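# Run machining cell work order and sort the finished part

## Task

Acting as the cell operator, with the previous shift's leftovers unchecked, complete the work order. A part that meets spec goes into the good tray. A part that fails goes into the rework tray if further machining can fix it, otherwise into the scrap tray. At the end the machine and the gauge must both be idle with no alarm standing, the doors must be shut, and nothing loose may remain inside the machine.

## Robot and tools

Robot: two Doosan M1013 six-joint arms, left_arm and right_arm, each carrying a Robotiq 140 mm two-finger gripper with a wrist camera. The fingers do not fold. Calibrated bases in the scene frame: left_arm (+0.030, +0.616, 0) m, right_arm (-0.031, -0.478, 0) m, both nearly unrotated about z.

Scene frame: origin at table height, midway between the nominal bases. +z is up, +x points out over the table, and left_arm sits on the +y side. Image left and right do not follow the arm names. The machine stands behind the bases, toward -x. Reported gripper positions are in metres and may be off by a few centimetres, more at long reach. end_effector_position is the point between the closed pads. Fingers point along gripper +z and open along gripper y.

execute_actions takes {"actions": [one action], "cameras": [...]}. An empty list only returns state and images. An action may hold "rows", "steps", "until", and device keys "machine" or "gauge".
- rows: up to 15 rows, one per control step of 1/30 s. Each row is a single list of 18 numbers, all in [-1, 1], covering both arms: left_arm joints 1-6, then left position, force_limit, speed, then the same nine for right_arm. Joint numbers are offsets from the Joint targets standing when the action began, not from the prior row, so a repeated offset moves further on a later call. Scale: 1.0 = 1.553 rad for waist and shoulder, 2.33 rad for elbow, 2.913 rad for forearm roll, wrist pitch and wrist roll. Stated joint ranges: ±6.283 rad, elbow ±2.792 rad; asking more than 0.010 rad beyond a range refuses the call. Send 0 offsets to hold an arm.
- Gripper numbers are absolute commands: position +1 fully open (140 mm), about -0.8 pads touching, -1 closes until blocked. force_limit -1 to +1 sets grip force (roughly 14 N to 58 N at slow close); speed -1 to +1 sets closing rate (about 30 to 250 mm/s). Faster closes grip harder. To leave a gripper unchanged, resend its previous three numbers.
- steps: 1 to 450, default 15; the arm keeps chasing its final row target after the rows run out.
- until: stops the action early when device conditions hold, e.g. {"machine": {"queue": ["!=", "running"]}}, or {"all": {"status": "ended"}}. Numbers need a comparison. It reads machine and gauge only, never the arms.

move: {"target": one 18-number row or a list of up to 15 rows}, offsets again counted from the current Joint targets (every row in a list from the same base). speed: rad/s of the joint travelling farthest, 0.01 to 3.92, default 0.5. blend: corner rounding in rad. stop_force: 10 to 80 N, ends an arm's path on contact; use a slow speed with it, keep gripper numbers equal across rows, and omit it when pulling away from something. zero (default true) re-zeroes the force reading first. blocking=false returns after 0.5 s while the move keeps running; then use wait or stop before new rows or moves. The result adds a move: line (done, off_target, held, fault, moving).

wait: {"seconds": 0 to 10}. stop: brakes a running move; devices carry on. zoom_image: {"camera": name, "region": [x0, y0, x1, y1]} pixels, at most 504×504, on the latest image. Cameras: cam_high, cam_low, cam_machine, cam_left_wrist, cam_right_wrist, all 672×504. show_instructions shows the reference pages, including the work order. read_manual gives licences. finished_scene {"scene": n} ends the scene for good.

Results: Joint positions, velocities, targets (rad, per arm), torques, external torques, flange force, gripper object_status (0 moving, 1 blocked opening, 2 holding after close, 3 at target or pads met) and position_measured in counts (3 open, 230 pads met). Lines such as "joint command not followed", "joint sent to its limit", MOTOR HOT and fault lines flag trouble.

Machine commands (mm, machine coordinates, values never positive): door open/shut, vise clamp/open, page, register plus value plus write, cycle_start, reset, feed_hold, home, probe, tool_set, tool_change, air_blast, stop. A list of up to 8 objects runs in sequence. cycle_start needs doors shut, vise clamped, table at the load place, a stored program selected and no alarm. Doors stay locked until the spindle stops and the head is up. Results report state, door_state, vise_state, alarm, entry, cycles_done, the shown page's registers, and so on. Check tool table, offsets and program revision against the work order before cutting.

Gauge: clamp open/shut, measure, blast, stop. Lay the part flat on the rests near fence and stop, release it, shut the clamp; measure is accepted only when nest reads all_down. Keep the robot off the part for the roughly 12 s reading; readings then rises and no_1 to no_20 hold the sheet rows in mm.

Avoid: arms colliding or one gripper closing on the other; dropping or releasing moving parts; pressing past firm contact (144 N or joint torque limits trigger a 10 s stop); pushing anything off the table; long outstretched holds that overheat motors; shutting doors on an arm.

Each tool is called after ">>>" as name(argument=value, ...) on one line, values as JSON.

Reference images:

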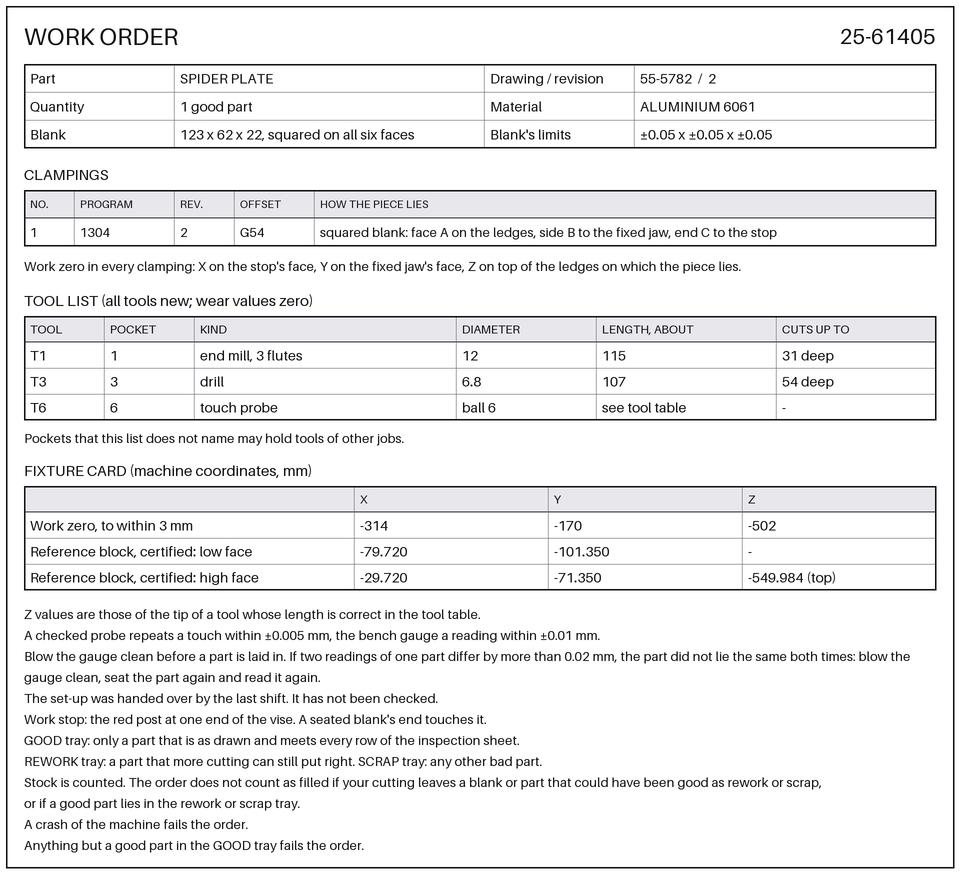

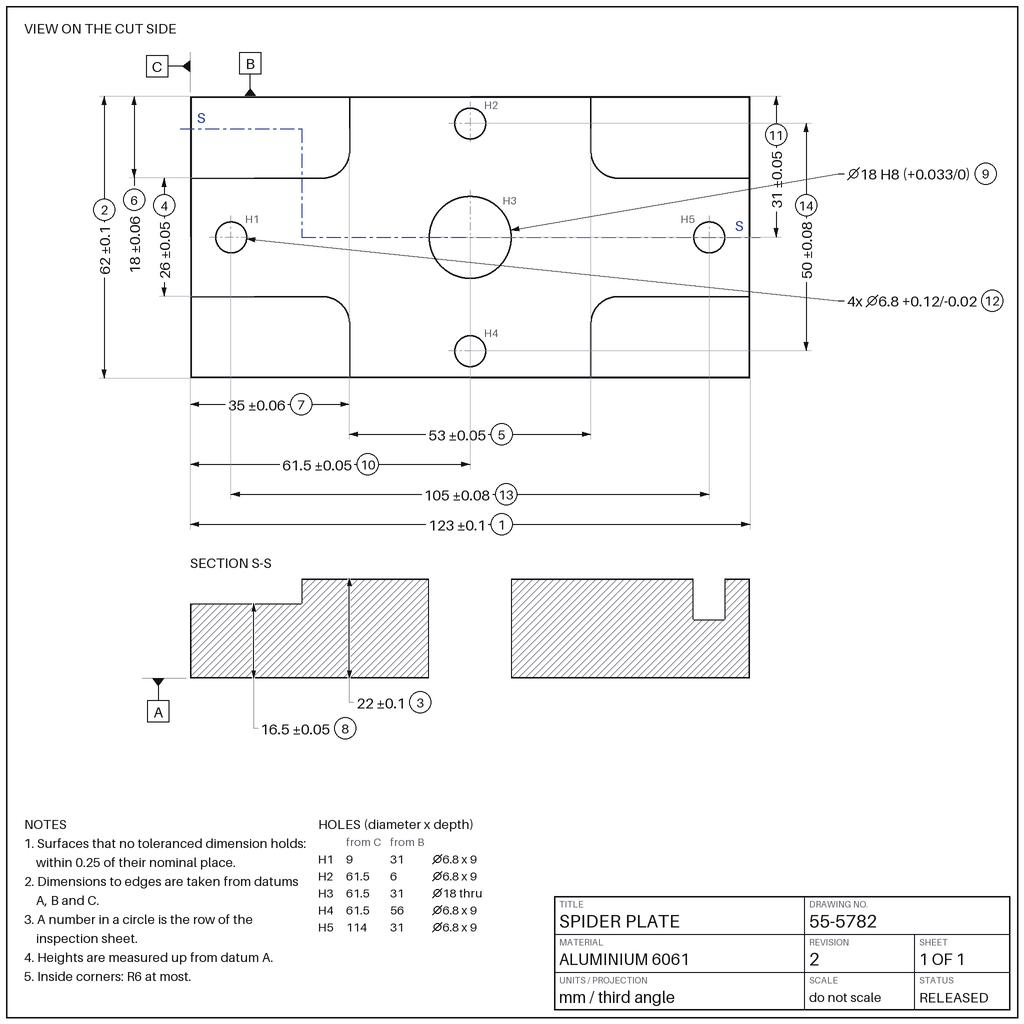

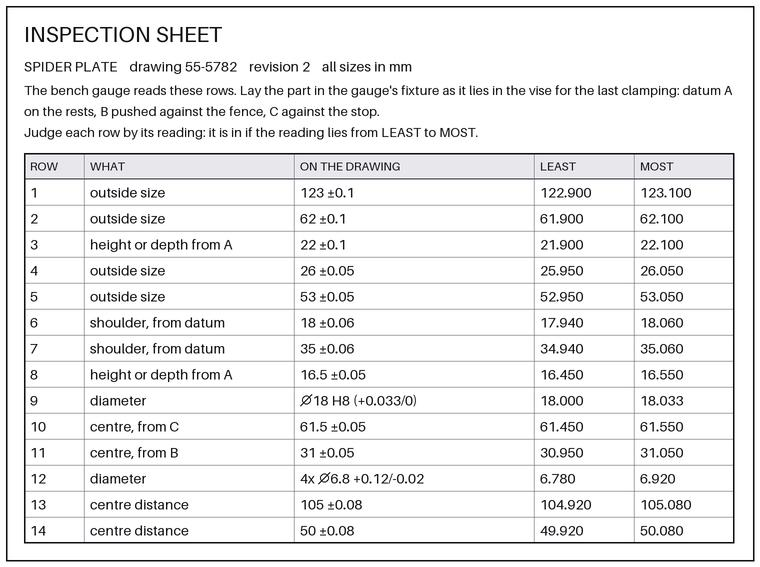

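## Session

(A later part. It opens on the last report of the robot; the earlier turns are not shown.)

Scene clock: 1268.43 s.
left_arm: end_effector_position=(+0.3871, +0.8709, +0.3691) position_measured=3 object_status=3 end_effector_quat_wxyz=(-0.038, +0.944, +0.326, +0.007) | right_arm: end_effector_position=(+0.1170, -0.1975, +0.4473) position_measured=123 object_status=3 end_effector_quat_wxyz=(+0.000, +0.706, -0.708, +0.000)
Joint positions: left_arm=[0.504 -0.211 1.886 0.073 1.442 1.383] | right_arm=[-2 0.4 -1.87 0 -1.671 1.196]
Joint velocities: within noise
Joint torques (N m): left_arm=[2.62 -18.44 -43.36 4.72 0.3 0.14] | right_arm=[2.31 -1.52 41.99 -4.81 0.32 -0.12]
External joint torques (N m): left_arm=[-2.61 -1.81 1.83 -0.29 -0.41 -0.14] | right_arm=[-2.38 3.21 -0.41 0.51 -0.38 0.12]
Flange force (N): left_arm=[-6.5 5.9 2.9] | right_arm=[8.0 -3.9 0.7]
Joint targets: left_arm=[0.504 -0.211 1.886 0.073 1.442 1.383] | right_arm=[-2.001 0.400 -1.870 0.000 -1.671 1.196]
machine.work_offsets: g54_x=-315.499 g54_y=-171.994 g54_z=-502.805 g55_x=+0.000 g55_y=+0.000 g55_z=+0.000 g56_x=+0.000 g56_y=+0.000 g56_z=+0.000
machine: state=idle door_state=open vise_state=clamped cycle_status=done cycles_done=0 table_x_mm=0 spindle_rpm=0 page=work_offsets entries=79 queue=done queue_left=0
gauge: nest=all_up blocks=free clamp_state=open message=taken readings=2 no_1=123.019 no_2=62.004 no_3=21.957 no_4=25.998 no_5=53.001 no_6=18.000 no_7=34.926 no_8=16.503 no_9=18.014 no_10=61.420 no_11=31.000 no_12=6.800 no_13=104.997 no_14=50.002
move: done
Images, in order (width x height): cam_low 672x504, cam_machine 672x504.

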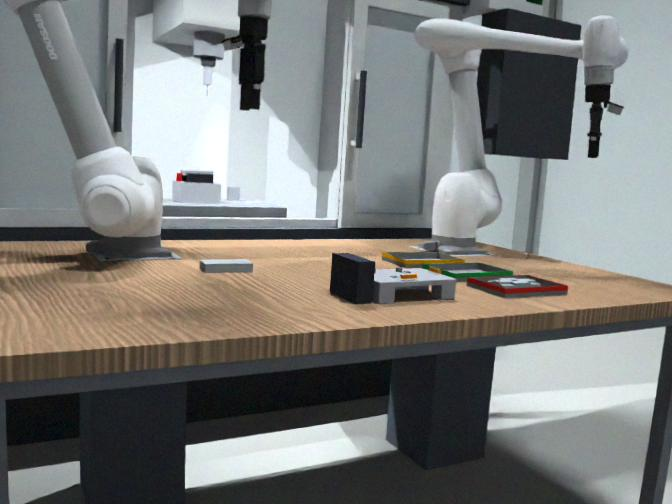

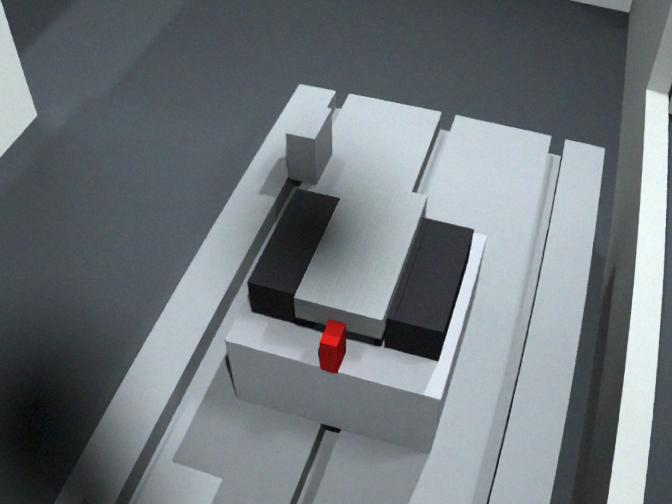

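>>> execute_actions(actions=[{"machine":[{"door":"shut","page":"measuring"},{"register":"probe_x","value":-306,"write":true},{"register":"probe_y","value":-179,"write":true},{"register":"probe_z","value":-470,"write":true},{"register":"probe_move_x","value":0,"write":true},{"register":"probe_move_z","value":-18,"write":true},{"probe":true}],"steps":450,"until":{"machine":{"queue":["!=","running"]}}}], cameras=[])

>>> execute_actions(actions=[{"machine":[{"register":"probe_x","value":-200,"write":true},{"probe":true}],"steps":450,"until":{"machine":{"queue":["!=","running"]}}}], cameras=[])

>>> execute_actions(actions=[{"machine":[{"register":"probe_y","value":-228,"write":true},{"probe":true}],"steps":450,"until":{"machine":{"queue":["!=","running"]}}}], cameras=[])

>>> execute_actions(actions=[{"machine":[{"register":"probe_x","value":-306,"write":true},{"probe":true}],"steps":450,"until":{"machine":{"queue":["!=","running"]}}}], cameras=[])

>>> execute_actions(actions=[{"machine":[{"register":"probe_x","value":-181,"write":true},{"register":"probe_y","value":-203,"write":true},{"register":"probe_z","value":-489,"write":true},{"register":"probe_move_z","value":0,"write":true},{"register":"probe_move_x","value":-16,"write":true},{"probe":true}],"steps":450,"until":{"machine":{"queue":["!=","running"]}}}], cameras=[])

>>> execute_actions(actions=[{"machine":[{"register":"probe_x","value":-327,"write":true},{"register":"probe_move_x","value":16,"write":true},{"probe":true}],"steps":450,"until":{"machine":{"queue":["!=","running"]}}}], cameras=[])

>>> execute_actions(actions=[{"machine":[{"register":"probe_x","value":-253,"write":true},{"register":"probe_move_x","value":0,"write":true},{"register":"probe_y","value":-244,"write":true},{"register":"probe_z","value":-488.5,"write":true},{"register":"probe_move_y","value":16,"write":true},{"probe":true}],"steps":450,"until":{"machine":{"queue":["!=","running"]}}}], cameras=[])

>>> execute_actions(actions=[{"machine":[{"register":"probe_y","value":-162,"write":true},{"register":"probe_move_y","value":-16,"write":true},{"probe":true}],"steps":450,"until":{"machine":{"queue":["!=","running"]}}}], cameras=[])

Scene clock: 1305.87 s.
left_arm: end_effector_position=(+0.3871, +0.8709, +0.3691) position_measured=3 object_status=3 end_effector_quat_wxyz=(-0.038, +0.944, +0.326, +0.007) | right_arm: end_effector_position=(+0.1170, -0.1976, +0.4473) position_measured=123 object_status=3 end_effector_quat_wxyz=(+0.000, +0.706, -0.708, +0.000)
Joint positions: left_arm=[0.504 -0.211 1.886 0.073 1.442 1.383] | right_arm=[-2.001 0.4 -1.87 0 -1.671 1.196]
Joint velocities: within noise
Joint torques (N m): left_arm=[2.36 -18.47 -43.26 4.73 0.27 0.12] | right_arm=[1.9 -1.92 42.06 -4.73 0.31 -0.11]
External joint torques (N m): left_arm=[-2.35 -1.75 1.76 -0.3 -0.38 -0.12] | right_arm=[-2.02 3.58 -0.71 0.45 -0.37 0.11]
Flange force (N): left_arm=[-6.2 5.3 2.8] | right_arm=[8.4 -2.4 1.3]
Joint targets: left_arm=[0.504 -0.211 1.886 0.073 1.442 1.383] | right_arm=[-2.001 0.400 -1.870 0.000 -1.671 1.196]
Tool commands: left_gripper/position=+1.0 left_gripper/force_limit=+1.0 left_gripper/speed=+1.0 right_gripper/position=+0.048 right_gripper/force_limit=-0.5 right_gripper/speed=-1.0
machine.measuring: probe_x=-306.000 probe_y=-179.000 probe_z=-470.000 probe_move_x=+0.000 probe_move_y=+0.000 probe_move_z=-18.000 probe_radius=+2.990 probe_off_x=+0.000 probe_off_y=+0.000 setter_z=-520.000 probe_touched=+1 probe_found_x=-306.000 probe_found_y=-179.000 probe_found_z=-480.763 set_length=+107.488 set_diameter=+6.801
machine: state=idle door_state=shut vise_state=clamped cycle_status=done cycles_done=0 table_x_mm=0 spindle_rpm=0 page=measuring entries=85 queue=done queue_left=0
gauge: nest=all_up blocks=free clamp_state=open message=taken readings=2 no_1=123.019 no_2=62.004 no_3=21.957 no_4=25.998 no_5=53.001 no_6=18.000 no_7=34.926 no_8=16.503 no_9=18.014 no_10=61.420 no_11=31.000 no_12=6.800 no_13=104.997 no_14=50.002
No camera images: "cameras" was empty.

Scene clock: 1313.40 s.
left_arm: end_effector_position=(+0.3871, +0.8709, +0.3691) position_measured=3 object_status=3 end_effector_quat_wxyz=(-0.038, +0.944, +0.326, +0.007) | right_arm: end_effector_position=(+0.1170, -0.1976, +0.4473) position_measured=123 object_status=3 end_effector_quat_wxyz=(+0.000, +0.706, -0.708, +0.000)
Joint positions: left_arm=[0.504 -0.211 1.886 0.073 1.442 1.383] | right_arm=[-2.001 0.4 -1.87 0 -1.671 1.196]
Joint velocities: within noise
Joint torques (N m): left_arm=[2.42 -18.44 -43.39 4.73 0.35 0.1] | right_arm=[2.13 -1.31 42.07 -4.74 0.33 -0.13]
External joint torques (N m): left_arm=[-2.43 -1.62 1.93 -0.31 -0.46 -0.11] | right_arm=[-2.23 2.83 -0.83 0.49 -0.39 0.13]
Flange force (N): left_arm=[-6.2 5.5 3.2] | right_arm=[7.6 -3.5 1.4]
Joint targets: left_arm=[0.504 -0.211 1.886 0.073 1.442 1.383] | right_arm=[-2.001 0.400 -1.870 0.000 -1.671 1.196]
Tool commands: left_gripper/position=+1.0 left_gripper/force_limit=+1.0 left_gripper/speed=+1.0 right_gripper/position=+0.048 right_gripper/force_limit=-0.5 right_gripper/speed=-1.0
machine.measuring: probe_x=-200.000 probe_y=-179.000 probe_z=-470.000 probe_move_x=+0.000 probe_move_y=+0.000 probe_move_z=-18.000 probe_radius=+2.990 probe_off_x=+0.000 probe_off_y=+0.000 setter_z=-520.000 probe_touched=+1 probe_found_x=-200.000 probe_found_y=-179.000 probe_found_z=-480.754 set_length=+107.488 set_diameter=+6.801
machine: state=idle door_state=shut vise_state=clamped cycle_status=done cycles_done=0 table_x_mm=0 spindle_rpm=0 page=measuring entries=87 queue=done queue_left=0
gauge: nest=all_up blocks=free clamp_state=open message=taken readings=2 no_1=123.019 no_2=62.004 no_3=21.957 no_4=25.998 no_5=53.001 no_6=18.000 no_7=34.926 no_8=16.503 no_9=18.014 no_10=61.420 no_11=31.000 no_12=6.800 no_13=104.997 no_14=50.002
No camera images: "cameras" was empty.

Scene clock: 1321.17 s.
left_arm: end_effector_position=(+0.3871, +0.8709, +0.3691) position_measured=3 object_status=3 end_effector_quat_wxyz=(-0.038, +0.944, +0.326, +0.007) | right_arm: end_effector_position=(+0.1170, -0.1976, +0.4473) position_measured=123 object_status=3 end_effector_quat_wxyz=(+0.000, +0.706, -0.708, +0.000)
Joint positions: left_arm=[0.504 -0.211 1.886 0.073 1.442 1.383] | right_arm=[-2.001 0.4 -1.87 0 -1.671 1.196]
Joint velocities: within noise
Joint torques (N m): left_arm=[2.28 -18.25 -43.23 4.7 0.33 0.13] | right_arm=[2.12 -1.33 42.09 -4.77 0.32 -0.11]
External joint torques (N m): left_arm=[-2.3 -1.73 1.76 -0.28 -0.44 -0.13] | right_arm=[-2.22 2.98 -0.68 0.5 -0.38 0.11]
Flange force (N): left_arm=[-6.1 5.3 2.9] | right_arm=[7.7 -3.5 1.1]
Joint targets: left_arm=[0.504 -0.211 1.886 0.073 1.442 1.383] | right_arm=[-2.001 0.400 -1.870 0.000 -1.671 1.196]
Tool commands: left_gripper/position=+1.0 left_gripper/force_limit=+1.0 left_gripper/speed=+1.0 right_gripper/position=+0.048 right_gripper/force_limit=-0.5 right_gripper/speed=-1.0
machine.measuring: probe_x=-200.000 probe_y=-228.000 probe_z=-470.000 probe_move_x=+0.000 probe_move_y=+0.000 probe_move_z=-18.000 probe_radius=+2.990 probe_off_x=+0.000 probe_off_y=+0.000 setter_z=-520.000 probe_touched=+1 probe_found_x=-200.000 probe_found_y=-228.000 probe_found_z=-480.754 set_length=+107.488 set_diameter=+6.801
machine: state=idle door_state=shut vise_state=clamped cycle_status=done cycles_done=0 table_x_mm=0 spindle_rpm=0 page=measuring entries=89 queue=done queue_left=0
gauge: nest=all_up blocks=free clamp_state=open message=taken readings=2 no_1=123.019 no_2=62.004 no_3=21.957 no_4=25.998 no_5=53.001 no_6=18.000 no_7=34.926 no_8=16.503 no_9=18.014 no_10=61.420 no_11=31.000 no_12=6.800 no_13=104.997 no_14=50.002
No camera images: "cameras" was empty.

Scene clock: 1329.13 s.
left_arm: end_effector_position=(+0.3871, +0.8709, +0.3691) position_measured=3 object_status=3 end_effector_quat_wxyz=(-0.038, +0.944, +0.326, +0.007) | right_arm: end_effector_position=(+0.1170, -0.1976, +0.4473) position_measured=123 object_status=3 end_effector_quat_wxyz=(+0.000, +0.706, -0.708, +0.000)
Joint positions: left_arm=[0.504 -0.211 1.886 0.073 1.442 1.383] | right_arm=[-2.001 0.4 -1.87 0 -1.671 1.196]
Joint velocities: within noise
Joint torques (N m): left_arm=[2.62 -18.21 -43.36 4.69 0.3 0.14] | right_arm=[1.93 -1.57 42.11 -4.73 0.3 -0.11]
External joint torques (N m): left_arm=[-2.46 -2.83 1.69 -0.24 -0.4 -0.15] | right_arm=[-2.05 3.35 -0.68 0.45 -0.36 0.11]
Flange force (N): left_arm=[-8.0 5.4 2.4] | right_arm=[8.1 -2.7 1.2]
Joint targets: left_arm=[0.504 -0.211 1.886 0.073 1.442 1.383] | right_arm=[-2.001 0.400 -1.870 0.000 -1.671 1.196]
Tool commands: left_gripper/position=+1.0 left_gripper/force_limit=+1.0 left_gripper/speed=+1.0 right_gripper/position=+0.048 right_gripper/force_limit=-0.5 right_gripper/speed=-1.0
machine.measuring: probe_x=-306.000 probe_y=-228.000 probe_z=-470.000 probe_move_x=+0.000 probe_move_y=+0.000 probe_move_z=-18.000 probe_radius=+2.990 probe_off_x=+0.000 probe_off_y=+0.000 setter_z=-520.000 probe_touched=+1 probe_found_x=-306.000 probe_found_y=-228.000 probe_found_z=-480.765 set_length=+107.488 set_diameter=+6.801
machine: state=idle door_state=shut vise_state=clamped cycle_status=done cycles_done=0 table_x_mm=0 spindle_rpm=0 page=measuring entries=91 queue=done queue_left=0
gauge: nest=all_up blocks=free clamp_state=open message=taken readings=2 no_1=123.019 no_2=62.004 no_3=21.957 no_4=25.998 no_5=53.001 no_6=18.000 no_7=34.926 no_8=16.503 no_9=18.014 no_10=61.420 no_11=31.000 no_12=6.800 no_13=104.997 no_14=50.002
No camera images: "cameras" was empty.

Scene clock: 1337.53 s.
left_arm: end_effector_position=(+0.3871, +0.8709, +0.3691) position_measured=3 object_status=3 end_effector_quat_wxyz=(-0.038, +0.944, +0.326, +0.007) | right_arm: end_effector_position=(+0.1170, -0.1976, +0.4473) position_measured=123 object_status=3 end_effector_quat_wxyz=(+0.000, +0.706, -0.708, +0.000)
Joint positions: left_arm=[0.504 -0.211 1.886 0.073 1.442 1.383] | right_arm=[-2.001 0.4 -1.87 0 -1.671 1.196]
Joint velocities: within noise
Joint torques (N m): left_arm=[2.42 -18.31 -43.34 4.73 0.29 0.1] | right_arm=[2.14 -1.65 42.29 -4.77 0.29 -0.08]
External joint torques (N m): left_arm=[-2.34 -2.34 1.73 -0.29 -0.4 -0.1] | right_arm=[-2.25 3.36 -0.77 0.48 -0.35 0.08]
Flange force (N): left_arm=[-7.1 5.1 2.6] | right_arm=[8.4 -3.3 1.4]
Joint targets: left_arm=[0.504 -0.211 1.886 0.073 1.442 1.383] | right_arm=[-2.001 0.400 -1.870 0.000 -1.671 1.196]
Tool commands: left_gripper/position=+1.0 left_gripper/force_limit=+1.0 left_gripper/speed=+1.0 right_gripper/position=+0.048 right_gripper/force_limit=-0.5 right_gripper/speed=-1.0
machine.measuring: probe_x=-181.000 probe_y=-203.000 probe_z=-489.000 probe_move_x=-16.000 probe_move_y=+0.000 probe_move_z=+0.000 probe_radius=+2.990 probe_off_x=+0.000 probe_off_y=+0.000 setter_z=-520.000 probe_touched=+1 probe_found_x=-192.488 probe_found_y=-203.000 probe_found_z=-489.000 set_length=+107.488 set_diameter=+6.801
machine: state=idle door_state=shut vise_state=clamped cycle_status=done cycles_done=0 table_x_mm=0 spindle_rpm=0 page=measuring entries=97 queue=done queue_left=0
gauge: nest=all_up blocks=free clamp_state=open message=taken readings=2 no_1=123.019 no_2=62.004 no_3=21.957 no_4=25.998 no_5=53.001 no_6=18.000 no_7=34.926 no_8=16.503 no_9=18.014 no_10=61.420 no_11=31.000 no_12=6.800 no_13=104.997 no_14=50.002
No camera images: "cameras" was empty.

Scene clock: 1345.63 s.
left_arm: end_effector_position=(+0.3871, +0.8709, +0.3691) position_measured=3 object_status=3 end_effector_quat_wxyz=(-0.038, +0.944, +0.326, +0.007) | right_arm: end_effector_position=(+0.1170, -0.1976, +0.4473) position_measured=123 object_status=3 end_effector_quat_wxyz=(+0.000, +0.706, -0.708, +0.000)
Joint positions: left_arm=[0.504 -0.211 1.886 0.073 1.442 1.383] | right_arm=[-2.001 0.4 -1.87 0 -1.671 1.196]
Joint velocities: within noise
Joint torques (N m): left_arm=[2.31 -18.41 -43.51 4.73 0.32 0.1] | right_arm=[2.1 -1.43 41.88 -4.8 0.33 -0.12]
External joint torques (N m): left_arm=[-2.3 -1.76 2.03 -0.31 -0.44 -0.1] | right_arm=[-2.22 3.26 -0.21 0.49 -0.38 0.12]
Flange force (N): left_arm=[-6.5 5.2 3.3] | right_arm=[7.7 -3.4 0.3]
Joint targets: left_arm=[0.504 -0.211 1.886 0.073 1.442 1.383] | right_arm=[-2.001 0.400 -1.870 0.000 -1.671 1.196]
Tool commands: left_gripper/position=+1.0 left_gripper/force_limit=+1.0 left_gripper/speed=+1.0 right_gripper/position=+0.048 right_gripper/force_limit=-0.5 right_gripper/speed=-1.0
machine.measuring: probe_x=-327.000 probe_y=-203.000 probe_z=-489.000 probe_move_x=+16.000 probe_move_y=+0.000 probe_move_z=+0.000 probe_radius=+2.990 probe_off_x=+0.000 probe_off_y=+0.000 setter_z=-520.000 probe_touched=+1 probe_found_x=-315.502 probe_found_y=-203.000 probe_found_z=-489.000 set_length=+107.488 set_diameter=+6.801
machine: state=idle door_state=shut vise_state=clamped cycle_status=done cycles_done=0 table_x_mm=0 spindle_rpm=0 page=measuring entries=100 queue=done queue_left=0
gauge: nest=all_up blocks=free clamp_state=open message=taken readings=2 no_1=123.019 no_2=62.004 no_3=21.957 no_4=25.998 no_5=53.001 no_6=18.000 no_7=34.926 no_8=16.503 no_9=18.014 no_10=61.420 no_11=31.000 no_12=6.800 no_13=104.997 no_14=50.002
No camera images: "cameras" was empty.

Scene clock: 1354.10 s.
left_arm: end_effector_position=(+0.3871, +0.8709, +0.3691) position_measured=3 object_status=3 end_effector_quat_wxyz=(-0.038, +0.944, +0.326, +0.007) | right_arm: end_effector_position=(+0.1170, -0.1976, +0.4473) position_measured=123 object_status=3 end_effector_quat_wxyz=(+0.000, +0.706, -0.708, +0.000)
Joint positions: left_arm=[0.504 -0.211 1.886 0.073 1.442 1.383] | right_arm=[-2.001 0.4 -1.87 0 -1.671 1.196]
Joint velocities: within noise
Joint torques (N m): left_arm=[2.44 -18.34 -43.42 4.68 0.31 0.14] | right_arm=[1.92 -1.88 42.13 -4.66 0.34 -0.16]
External joint torques (N m): left_arm=[-2.35 -2.29 1.82 -0.23 -0.42 -0.14] | right_arm=[-2.02 3.41 -0.81 0.39 -0.4 0.16]
Flange force (N): left_arm=[-7.2 5.3 2.8] | right_arm=[8.2 -2.3 1.4]
Joint targets: left_arm=[0.504 -0.211 1.886 0.073 1.442 1.383] | right_arm=[-2.001 0.400 -1.870 0.000 -1.671 1.196]
Tool commands: left_gripper/position=+1.0 left_gripper/force_limit=+1.0 left_gripper/speed=+1.0 right_gripper/position=+0.048 right_gripper/force_limit=-0.5 right_gripper/speed=-1.0
machine.measuring: probe_x=-253.000 probe_y=-244.000 probe_z=-488.500 probe_move_x=+0.000 probe_move_y=+16.000 probe_move_z=+0.000 probe_radius=+2.990 probe_off_x=+0.000 probe_off_y=+0.000 setter_z=-520.000 probe_touched=+1 probe_found_x=-253.000 probe_found_y=-234.030 probe_found_z=-488.500 set_length=+107.488 set_diameter=+6.801
machine: state=idle door_state=shut vise_state=clamped cycle_status=done cycles_done=0 table_x_mm=0 spindle_rpm=0 page=measuring entries=106 queue=done queue_left=0
gauge: nest=all_up blocks=free clamp_state=open message=taken readings=2 no_1=123.019 no_2=62.004 no_3=21.957 no_4=25.998 no_5=53.001 no_6=18.000 no_7=34.926 no_8=16.503 no_9=18.014 no_10=61.420 no_11=31.000 no_12=6.800 no_13=104.997 no_14=50.002
No camera images: "cameras" was empty.

Scene clock: 1361.60 s.
left_arm: end_effector_position=(+0.3871, +0.8709, +0.3691) position_measured=3 object_status=3 end_effector_quat_wxyz=(-0.038, +0.944, +0.326, +0.007) | right_arm: end_effector_position=(+0.1170, -0.1976, +0.4473) position_measured=123 object_status=3 end_effector_quat_wxyz=(+0.000, +0.706, -0.708, +0.000)
Joint positions: left_arm=[0.504 -0.211 1.886 0.073 1.442 1.383] | right_arm=[-2.001 0.4 -1.87 0 -1.671 1.196]
Joint velocities: within noise
Joint torques (N m): left_arm=[2.35 -18.41 -43.25 4.72 0.31 0.15] | right_arm=[1.97 -1.73 42.03 -4.74 0.3 -0.12]
External joint torques (N m): left_arm=[-2.33 -1.89 1.73 -0.29 -0.43 -0.15] | right_arm=[-2.06 3.29 -0.61 0.46 -0.36 0.12]
Flange force (N): left_arm=[-6.4 5.3 2.8] | right_arm=[7.9 -2.7 1.1]
Joint targets: left_arm=[0.504 -0.211 1.886 0.073 1.442 1.383] | right_arm=[-2.001 0.400 -1.870 0.000 -1.671 1.196]
Tool commands: left_gripper/position=+1.0 left_gripper/force_limit=+1.0 left_gripper/speed=+1.0 right_gripper/position=+0.048 right_gripper/force_limit=-0.5 right_gripper/speed=-1.0
machine.measuring: probe_x=-253.000 probe_y=-162.000 probe_z=-488.500 probe_move_x=+0.000 probe_move_y=-16.000 probe_move_z=+0.000 probe_radius=+2.990 probe_off_x=+0.000 probe_off_y=+0.000 setter_z=-520.000 probe_touched=+1 probe_found_x=-253.000 probe_found_y=-171.994 probe_found_z=-488.500 set_length=+107.488 set_diameter=+6.801
machine: state=idle door_state=shut vise_state=clamped cycle_status=done cycles_done=0 table_x_mm=0 spindle_rpm=0 page=measuring entries=109 queue=done queue_left=0
gauge: nest=all_up blocks=free clamp_state=open message=taken readings=2 no_1=123.019 no_2=62.004 no_3=21.957 no_4=25.998 no_5=53.001 no_6=18.000 no_7=34.926 no_8=16.503 no_9=18.014 no_10=61.420 no_11=31.000 no_12=6.800 no_13=104.997 no_14=50.002
No camera images: "cameras" was empty.

>>> execute_actions(actions=[{"machine":{"page":"tools","cycle_start":true},"steps":450,"until":{"machine":{"state":["!=","running"]}}}], cameras=["cam_machine"])

Scene clock: 1368.70 s.
left_arm: end_effector_position=(+0.3871, +0.8709, +0.3691) position_measured=3 object_status=3 end_effector_quat_wxyz=(-0.038, +0.944, +0.326, +0.007) | right_arm: end_effector_position=(+0.1170, -0.1976, +0.4473) position_measured=123 object_status=3 end_effector_quat_wxyz=(+0.000, +0.706, -0.708, +0.000)
Joint positions: left_arm=[0.504 -0.211 1.886 0.073 1.442 1.383] | right_arm=[-2.001 0.4 -1.87 0 -1.671 1.196]
Joint velocities: within noise
Joint torques (N m): left_arm=[2.32 -18.3 -43.38 4.73 0.32 0.14] | right_arm=[1.79 -1.66 41.96 -4.75 0.3 -0.12]
External joint torques (N m): left_arm=[-2.31 -1.89 1.88 -0.3 -0.44 -0.14] | right_arm=[-1.91 3.46 -0.38 0.45 -0.36 0.12]
Flange force (N): left_arm=[-6.6 5.3 3.0] | right_arm=[7.8 -2.3 0.7]
Joint targets: left_arm=[0.504 -0.211 1.886 0.073 1.442 1.383] | right_arm=[-2.001 0.400 -1.870 0.000 -1.671 1.196]
Tool commands: left_gripper/position=+1.0 left_gripper/force_limit=+1.0 left_gripper/speed=+1.0 right_gripper/position=+0.048 right_gripper/force_limit=-0.5 right_gripper/speed=-1.0
machine.tools: t1_length=+114.792 t1_length_wear=+0.000 t1_diameter=+11.931 t1_diameter_wear=+0.000 t1_pocket=+1.000 t2_length=+137.393 t2_length_wear=+0.000 t2_diameter=+15.992 t2_diameter_wear=+0.000 t2_pocket=+2.000 t3_length=+107.486 t3_length_wear=+0.000 t3_diameter=+6.803 t3_diameter_wear=+0.000 t3_pocket=+3.000 t4_length=+123.858 t4_length_wear=+0.000 t4_diameter=+9.995 t4_diameter_wear=+0.000 t4_pocket=+4.000 t5_length=+130.233 t5_length_wear=+0.000 t5_diameter=+7.988 t5_diameter_wear=+0.000 t5_pocket=+5.000 t6_length=+165.547 t6_length_wear=+0.000 t6_diameter=+6.000 t6_diameter_wear=+0.000 t6_pocket=+6.000
machine: state=running door_state=shut vise_state=clamped cycle_status=moving cycles_done=0 table_x_mm=46 spindle_rpm=0 page=tools entries=110 queue=running queue_left=0
gauge: nest=all_up blocks=free clamp_state=open message=taken readings=2 no_1=123.019 no_2=62.004 no_3=21.957 no_4=25.998 no_5=53.001 no_6=18.000 no_7=34.926 no_8=16.503 no_9=18.014 no_10=61.420 no_11=31.000 no_12=6.800 no_13=104.997 no_14=50.002
Images, in order (width x height): cam_machine 672x504.

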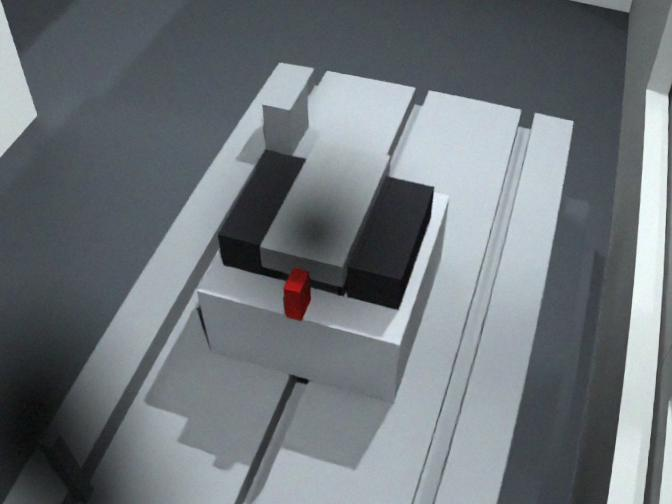

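>>> execute_actions(actions=[{"steps":450,"until":{"machine":{"state":["!=","running"]}}}], cameras=["cam_machine"])

>>> execute_actions(actions=[{"steps":450,"until":{"machine":{"state":["!=","running"]}}}], cameras=["cam_machine"])

>>> execute_actions(actions=[{"steps":450,"until":{"machine":{"state":["!=","running"]}}}], cameras=["cam_machine"])

>>> execute_actions(actions=[{"steps":450,"until":{"machine":{"state":["!=","running"]}}}], cameras=["cam_machine"])

Scene clock: 1393.70 s.
left_arm: end_effector_position=(+0.3871, +0.8709, +0.3691) position_measured=3 object_status=3 end_effector_quat_wxyz=(-0.038, +0.944, +0.326, +0.007) | right_arm: end_effector_position=(+0.1170, -0.1976, +0.4473) position_measured=123 object_status=3 end_effector_quat_wxyz=(+0.000, +0.706, -0.708, +0.000)
Joint positions: left_arm=[0.504 -0.211 1.886 0.073 1.442 1.383] | right_arm=[-2.001 0.4 -1.87 0 -1.671 1.196]
Joint velocities: within noise
Joint torques (N m): left_arm=[2.39 -18.39 -43.22 4.72 0.29 0.13] | right_arm=[1.71 -1.8 42.01 -4.76 0.35 -0.08]
External joint torques (N m): left_arm=[-2.38 -1.84 1.71 -0.29 -0.4 -0.13] | right_arm=[-1.8 3.43 -0.48 0.47 -0.4 0.08]
Flange force (N): left_arm=[-6.3 5.4 2.7] | right_arm=[7.8 -2.0 0.8]
Joint targets: left_arm=[0.504 -0.211 1.886 0.073 1.442 1.383] | right_arm=[-2.001 0.400 -1.870 0.000 -1.671 1.196]
Tool commands: left_gripper/position=+1.0 left_gripper/force_limit=+1.0 left_gripper/speed=+1.0 right_gripper/position=+0.048 right_gripper/force_limit=-0.5 right_gripper/speed=-1.0
machine.tools: t1_length=+114.792 t1_length_wear=+0.000 t1_diameter=+11.931 t1_diameter_wear=+0.000 t1_pocket=+1.000 t2_length=+137.393 t2_length_wear=+0.000 t2_diameter=+15.992 t2_diameter_wear=+0.000 t2_pocket=+2.000 t3_length=+107.486 t3_length_wear=+0.000 t3_diameter=+6.803 t3_diameter_wear=+0.000 t3_pocket=+3.000 t4_length=+123.858 t4_length_wear=+0.000 t4_diameter=+9.995 t4_diameter_wear=+0.000 t4_pocket=+4.000 t5_length=+130.233 t5_length_wear=+0.000 t5_diameter=+7.988 t5_diameter_wear=+0.000 t5_pocket=+5.000 t6_length=+165.547 t6_length_wear=+0.000 t6_diameter=+6.000 t6_diameter_wear=+0.000 t6_pocket=+6.000
machine: state=running door_state=shut vise_state=clamped cycle_status=moving cycles_done=0 table_x_mm=50 spindle_rpm=7958 page=tools entries=110 queue=running queue_left=0
gauge: nest=all_up blocks=free clamp_state=open message=taken readings=2 no_1=123.019 no_2=62.004 no_3=21.957 no_4=25.998 no_5=53.001 no_6=18.000 no_7=34.926 no_8=16.503 no_9=18.014 no_10=61.420 no_11=31.000 no_12=6.800 no_13=104.997 no_14=50.002
Images, in order (width x height): cam_machine 672x504.

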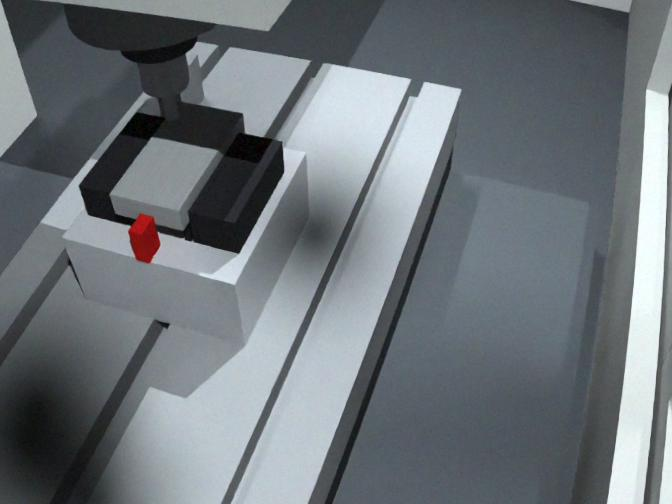

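Scene clock: 1408.90 s.
left_arm: end_effector_position=(+0.3871, +0.8709, +0.3691) position_measured=3 object_status=3 end_effector_quat_wxyz=(-0.038, +0.944, +0.326, +0.007) | right_arm: end_effector_position=(+0.1170, -0.1976, +0.4473) position_measured=123 object_status=3 end_effector_quat_wxyz=(+0.000, +0.706, -0.708, +0.000)
Joint positions: left_arm=[0.504 -0.211 1.886 0.073 1.442 1.383] | right_arm=[-2.001 0.4 -1.87 0 -1.671 1.196]
Joint velocities: within noise
Joint torques (N m): left_arm=[2.76 -18.28 -43.43 4.73 0.31 0.12] | right_arm=[2.05 -1.87 42.04 -4.76 0.33 -0.14]
External joint torques (N m): left_arm=[-2.72 -2.12 1.86 -0.29 -0.42 -0.13] | right_arm=[-2.14 3.38 -0.61 0.48 -0.38 0.14]
Flange force (N): left_arm=[-7.1 6.1 2.8] | right_arm=[8.1 -2.9 1.1]
Joint targets: left_arm=[0.504 -0.211 1.886 0.073 1.442 1.383] | right_arm=[-2.001 0.400 -1.870 0.000 -1.671 1.196]
Tool commands: left_gripper/position=+1.0 left_gripper/force_limit=+1.0 left_gripper/speed=+1.0 right_gripper/position=+0.048 right_gripper/force_limit=-0.5 right_gripper/speed=-1.0
machine.tools: t1_length=+114.792 t1_length_wear=+0.000 t1_diameter=+11.931 t1_diameter_wear=+0.000 t1_pocket=+1.000 t2_length=+137.393 t2_length_wear=+0.000 t2_diameter=+15.992 t2_diameter_wear=+0.000 t2_pocket=+2.000 t3_length=+107.486 t3_length_wear=+0.000 t3_diameter=+6.803 t3_diameter_wear=+0.000 t3_pocket=+3.000 t4_length=+123.858 t4_length_wear=+0.000 t4_diameter=+9.995 t4_diameter_wear=+0.000 t4_pocket=+4.000 t5_length=+130.233 t5_length_wear=+0.000 t5_diameter=+7.988 t5_diameter_wear=+0.000 t5_pocket=+5.000 t6_length=+165.547 t6_length_wear=+0.000 t6_diameter=+6.000 t6_diameter_wear=+0.000 t6_pocket=+6.000
machine: state=running door_state=shut vise_state=clamped cycle_status=moving cycles_done=0 table_x_mm=40 spindle_rpm=7958 page=tools entries=110 queue=running queue_left=0
gauge: nest=all_up blocks=free clamp_state=open message=taken readings=2 no_1=123.019 no_2=62.004 no_3=21.957 no_4=25.998 no_5=53.001 no_6=18.000 no_7=34.926 no_8=16.503 no_9=18.014 no_10=61.420 no_11=31.000 no_12=6.800 no_13=104.997 no_14=50.002
Images, in order (width x height): cam_machine 672x504.

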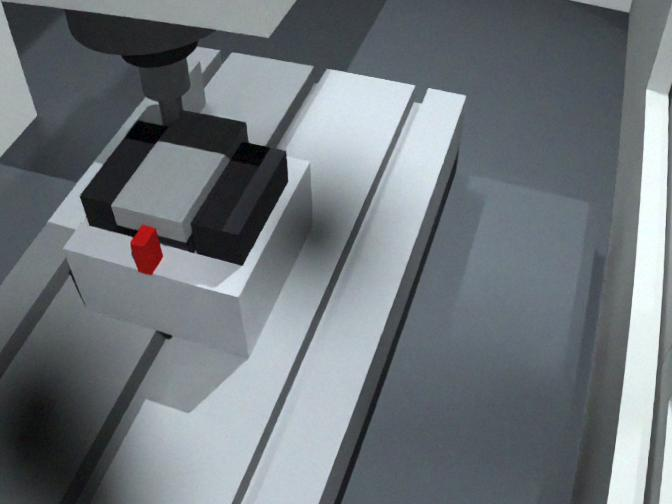

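Scene clock: 1424.10 s.
left_arm: end_effector_position=(+0.3871, +0.8709, +0.3691) position_measured=3 object_status=3 end_effector_quat_wxyz=(-0.038, +0.944, +0.326, +0.007) | right_arm: end_effector_position=(+0.1170, -0.1976, +0.4473) position_measured=123 object_status=3 end_effector_quat_wxyz=(+0.000, +0.706, -0.708, +0.000)
Joint positions: left_arm=[0.504 -0.211 1.886 0.073 1.442 1.383] | right_arm=[-2.001 0.4 -1.87 0 -1.671 1.196]
Joint velocities: within noise
Joint torques (N m): left_arm=[2.36 -18.28 -43.22 4.74 0.32 0.15] | right_arm=[1.91 -1.59 42.03 -4.74 0.37 -0.16]
External joint torques (N m): left_arm=[-2.33 -2.06 1.68 -0.31 -0.43 -0.15] | right_arm=[-2.03 3.33 -0.58 0.47 -0.43 0.16]
Flange force (N): left_arm=[-6.6 5.3 2.6] | right_arm=[7.9 -2.5 0.9]
Joint targets: left_arm=[0.504 -0.211 1.886 0.073 1.442 1.383] | right_arm=[-2.001 0.400 -1.870 0.000 -1.671 1.196]
Tool commands: left_gripper/position=+1.0 left_gripper/force_limit=+1.0 left_gripper/speed=+1.0 right_gripper/position=+0.048 right_gripper/force_limit=-0.5 right_gripper/speed=-1.0
machine.tools: t1_length=+114.792 t1_length_wear=+0.000 t1_diameter=+11.931 t1_diameter_wear=+0.000 t1_pocket=+1.000 t2_length=+137.393 t2_length_wear=+0.000 t2_diameter=+15.992 t2_diameter_wear=+0.000 t2_pocket=+2.000 t3_length=+107.486 t3_length_wear=+0.000 t3_diameter=+6.803 t3_diameter_wear=+0.000 t3_pocket=+3.000 t4_length=+123.858 t4_length_wear=+0.000 t4_diameter=+9.995 t4_diameter_wear=+0.000 t4_pocket=+4.000 t5_length=+130.233 t5_length_wear=+0.000 t5_diameter=+7.988 t5_diameter_wear=+0.000 t5_pocket=+5.000 t6_length=+165.547 t6_length_wear=+0.000 t6_diameter=+6.000 t6_diameter_wear=+0.000 t6_pocket=+6.000
machine: state=running door_state=shut vise_state=clamped cycle_status=moving cycles_done=0 table_x_mm=50 spindle_rpm=7958 page=tools entries=110 queue=running queue_left=0
gauge: nest=all_up blocks=free clamp_state=open message=taken readings=2 no_1=123.019 no_2=62.004 no_3=21.957 no_4=25.998 no_5=53.001 no_6=18.000 no_7=34.926 no_8=16.503 no_9=18.014 no_10=61.420 no_11=31.000 no_12=6.800 no_13=104.997 no_14=50.002
Images, in order (width x height): cam_machine 672x504.

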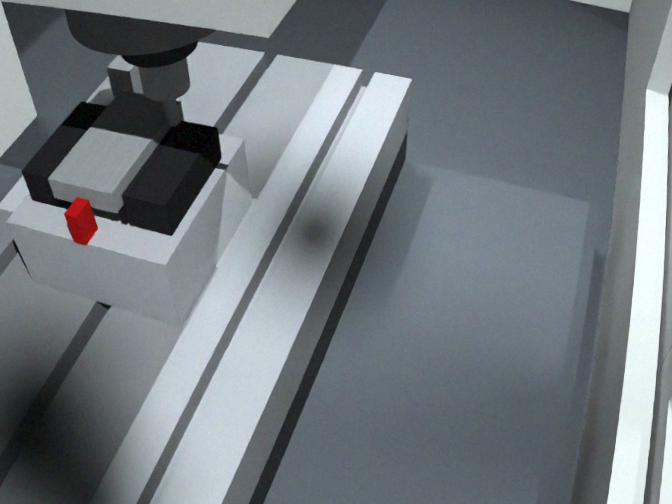

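Scene clock: 1439.30 s.
left_arm: end_effector_position=(+0.3871, +0.8709, +0.3691) position_measured=3 object_status=3 end_effector_quat_wxyz=(-0.038, +0.944, +0.326, +0.007) | right_arm: end_effector_position=(+0.1170, -0.1976, +0.4473) position_measured=123 object_status=3 end_effector_quat_wxyz=(+0.000, +0.706, -0.708, +0.000)
Joint positions: left_arm=[0.504 -0.211 1.886 0.073 1.442 1.383] | right_arm=[-2.001 0.4 -1.87 0 -1.671 1.196]
Joint velocities: within noise
Joint torques (N m): left_arm=[2.6 -18.31 -43.4 4.75 0.32 0.11] | right_arm=[1.99 -1.59 42.03 -4.76 0.32 -0.12]
External joint torques (N m): left_arm=[-2.56 -2.04 1.86 -0.33 -0.43 -0.11] | right_arm=[-2.11 3.27 -0.76 0.5 -0.39 0.12]
Flange force (N): left_arm=[-6.9 5.7 2.9] | right_arm=[8.1 -2.8 1.3]
Joint targets: left_arm=[0.504 -0.211 1.886 0.073 1.442 1.383] | right_arm=[-2.001 0.400 -1.870 0.000 -1.671 1.196]
Tool commands: left_gripper/position=+1.0 left_gripper/force_limit=+1.0 left_gripper/speed=+1.0 right_gripper/position=+0.048 right_gripper/force_limit=-0.5 right_gripper/speed=-1.0
machine.tools: t1_length=+114.792 t1_length_wear=+0.000 t1_diameter=+11.931 t1_diameter_wear=+0.000 t1_pocket=+1.000 t2_length=+137.393 t2_length_wear=+0.000 t2_diameter=+15.992 t2_diameter_wear=+0.000 t2_pocket=+2.000 t3_length=+107.486 t3_length_wear=+0.000 t3_diameter=+6.803 t3_diameter_wear=+0.000 t3_pocket=+3.000 t4_length=+123.858 t4_length_wear=+0.000 t4_diameter=+9.995 t4_diameter_wear=+0.000 t4_pocket=+4.000 t5_length=+130.233 t5_length_wear=+0.000 t5_diameter=+7.988 t5_diameter_wear=+0.000 t5_pocket=+5.000 t6_length=+165.547 t6_length_wear=+0.000 t6_diameter=+6.000 t6_diameter_wear=+0.000 t6_pocket=+6.000
machine: state=running door_state=shut vise_state=clamped cycle_status=moving cycles_done=0 table_x_mm=123 spindle_rpm=7958 page=tools entries=110 queue=running queue_left=0
gauge: nest=all_up blocks=free clamp_state=open message=taken readings=2 no_1=123.019 no_2=62.004 no_3=21.957 no_4=25.998 no_5=53.001 no_6=18.000 no_7=34.926 no_8=16.503 no_9=18.014 no_10=61.420 no_11=31.000 no_12=6.800 no_13=104.997 no_14=50.002
Images, in order (width x height): cam_machine 672x504.

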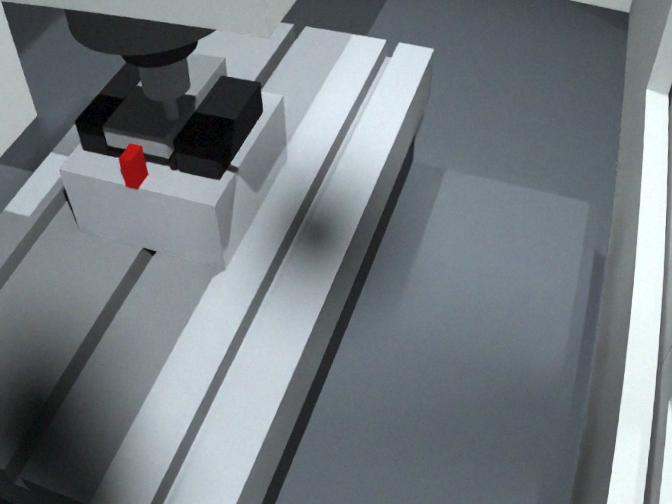

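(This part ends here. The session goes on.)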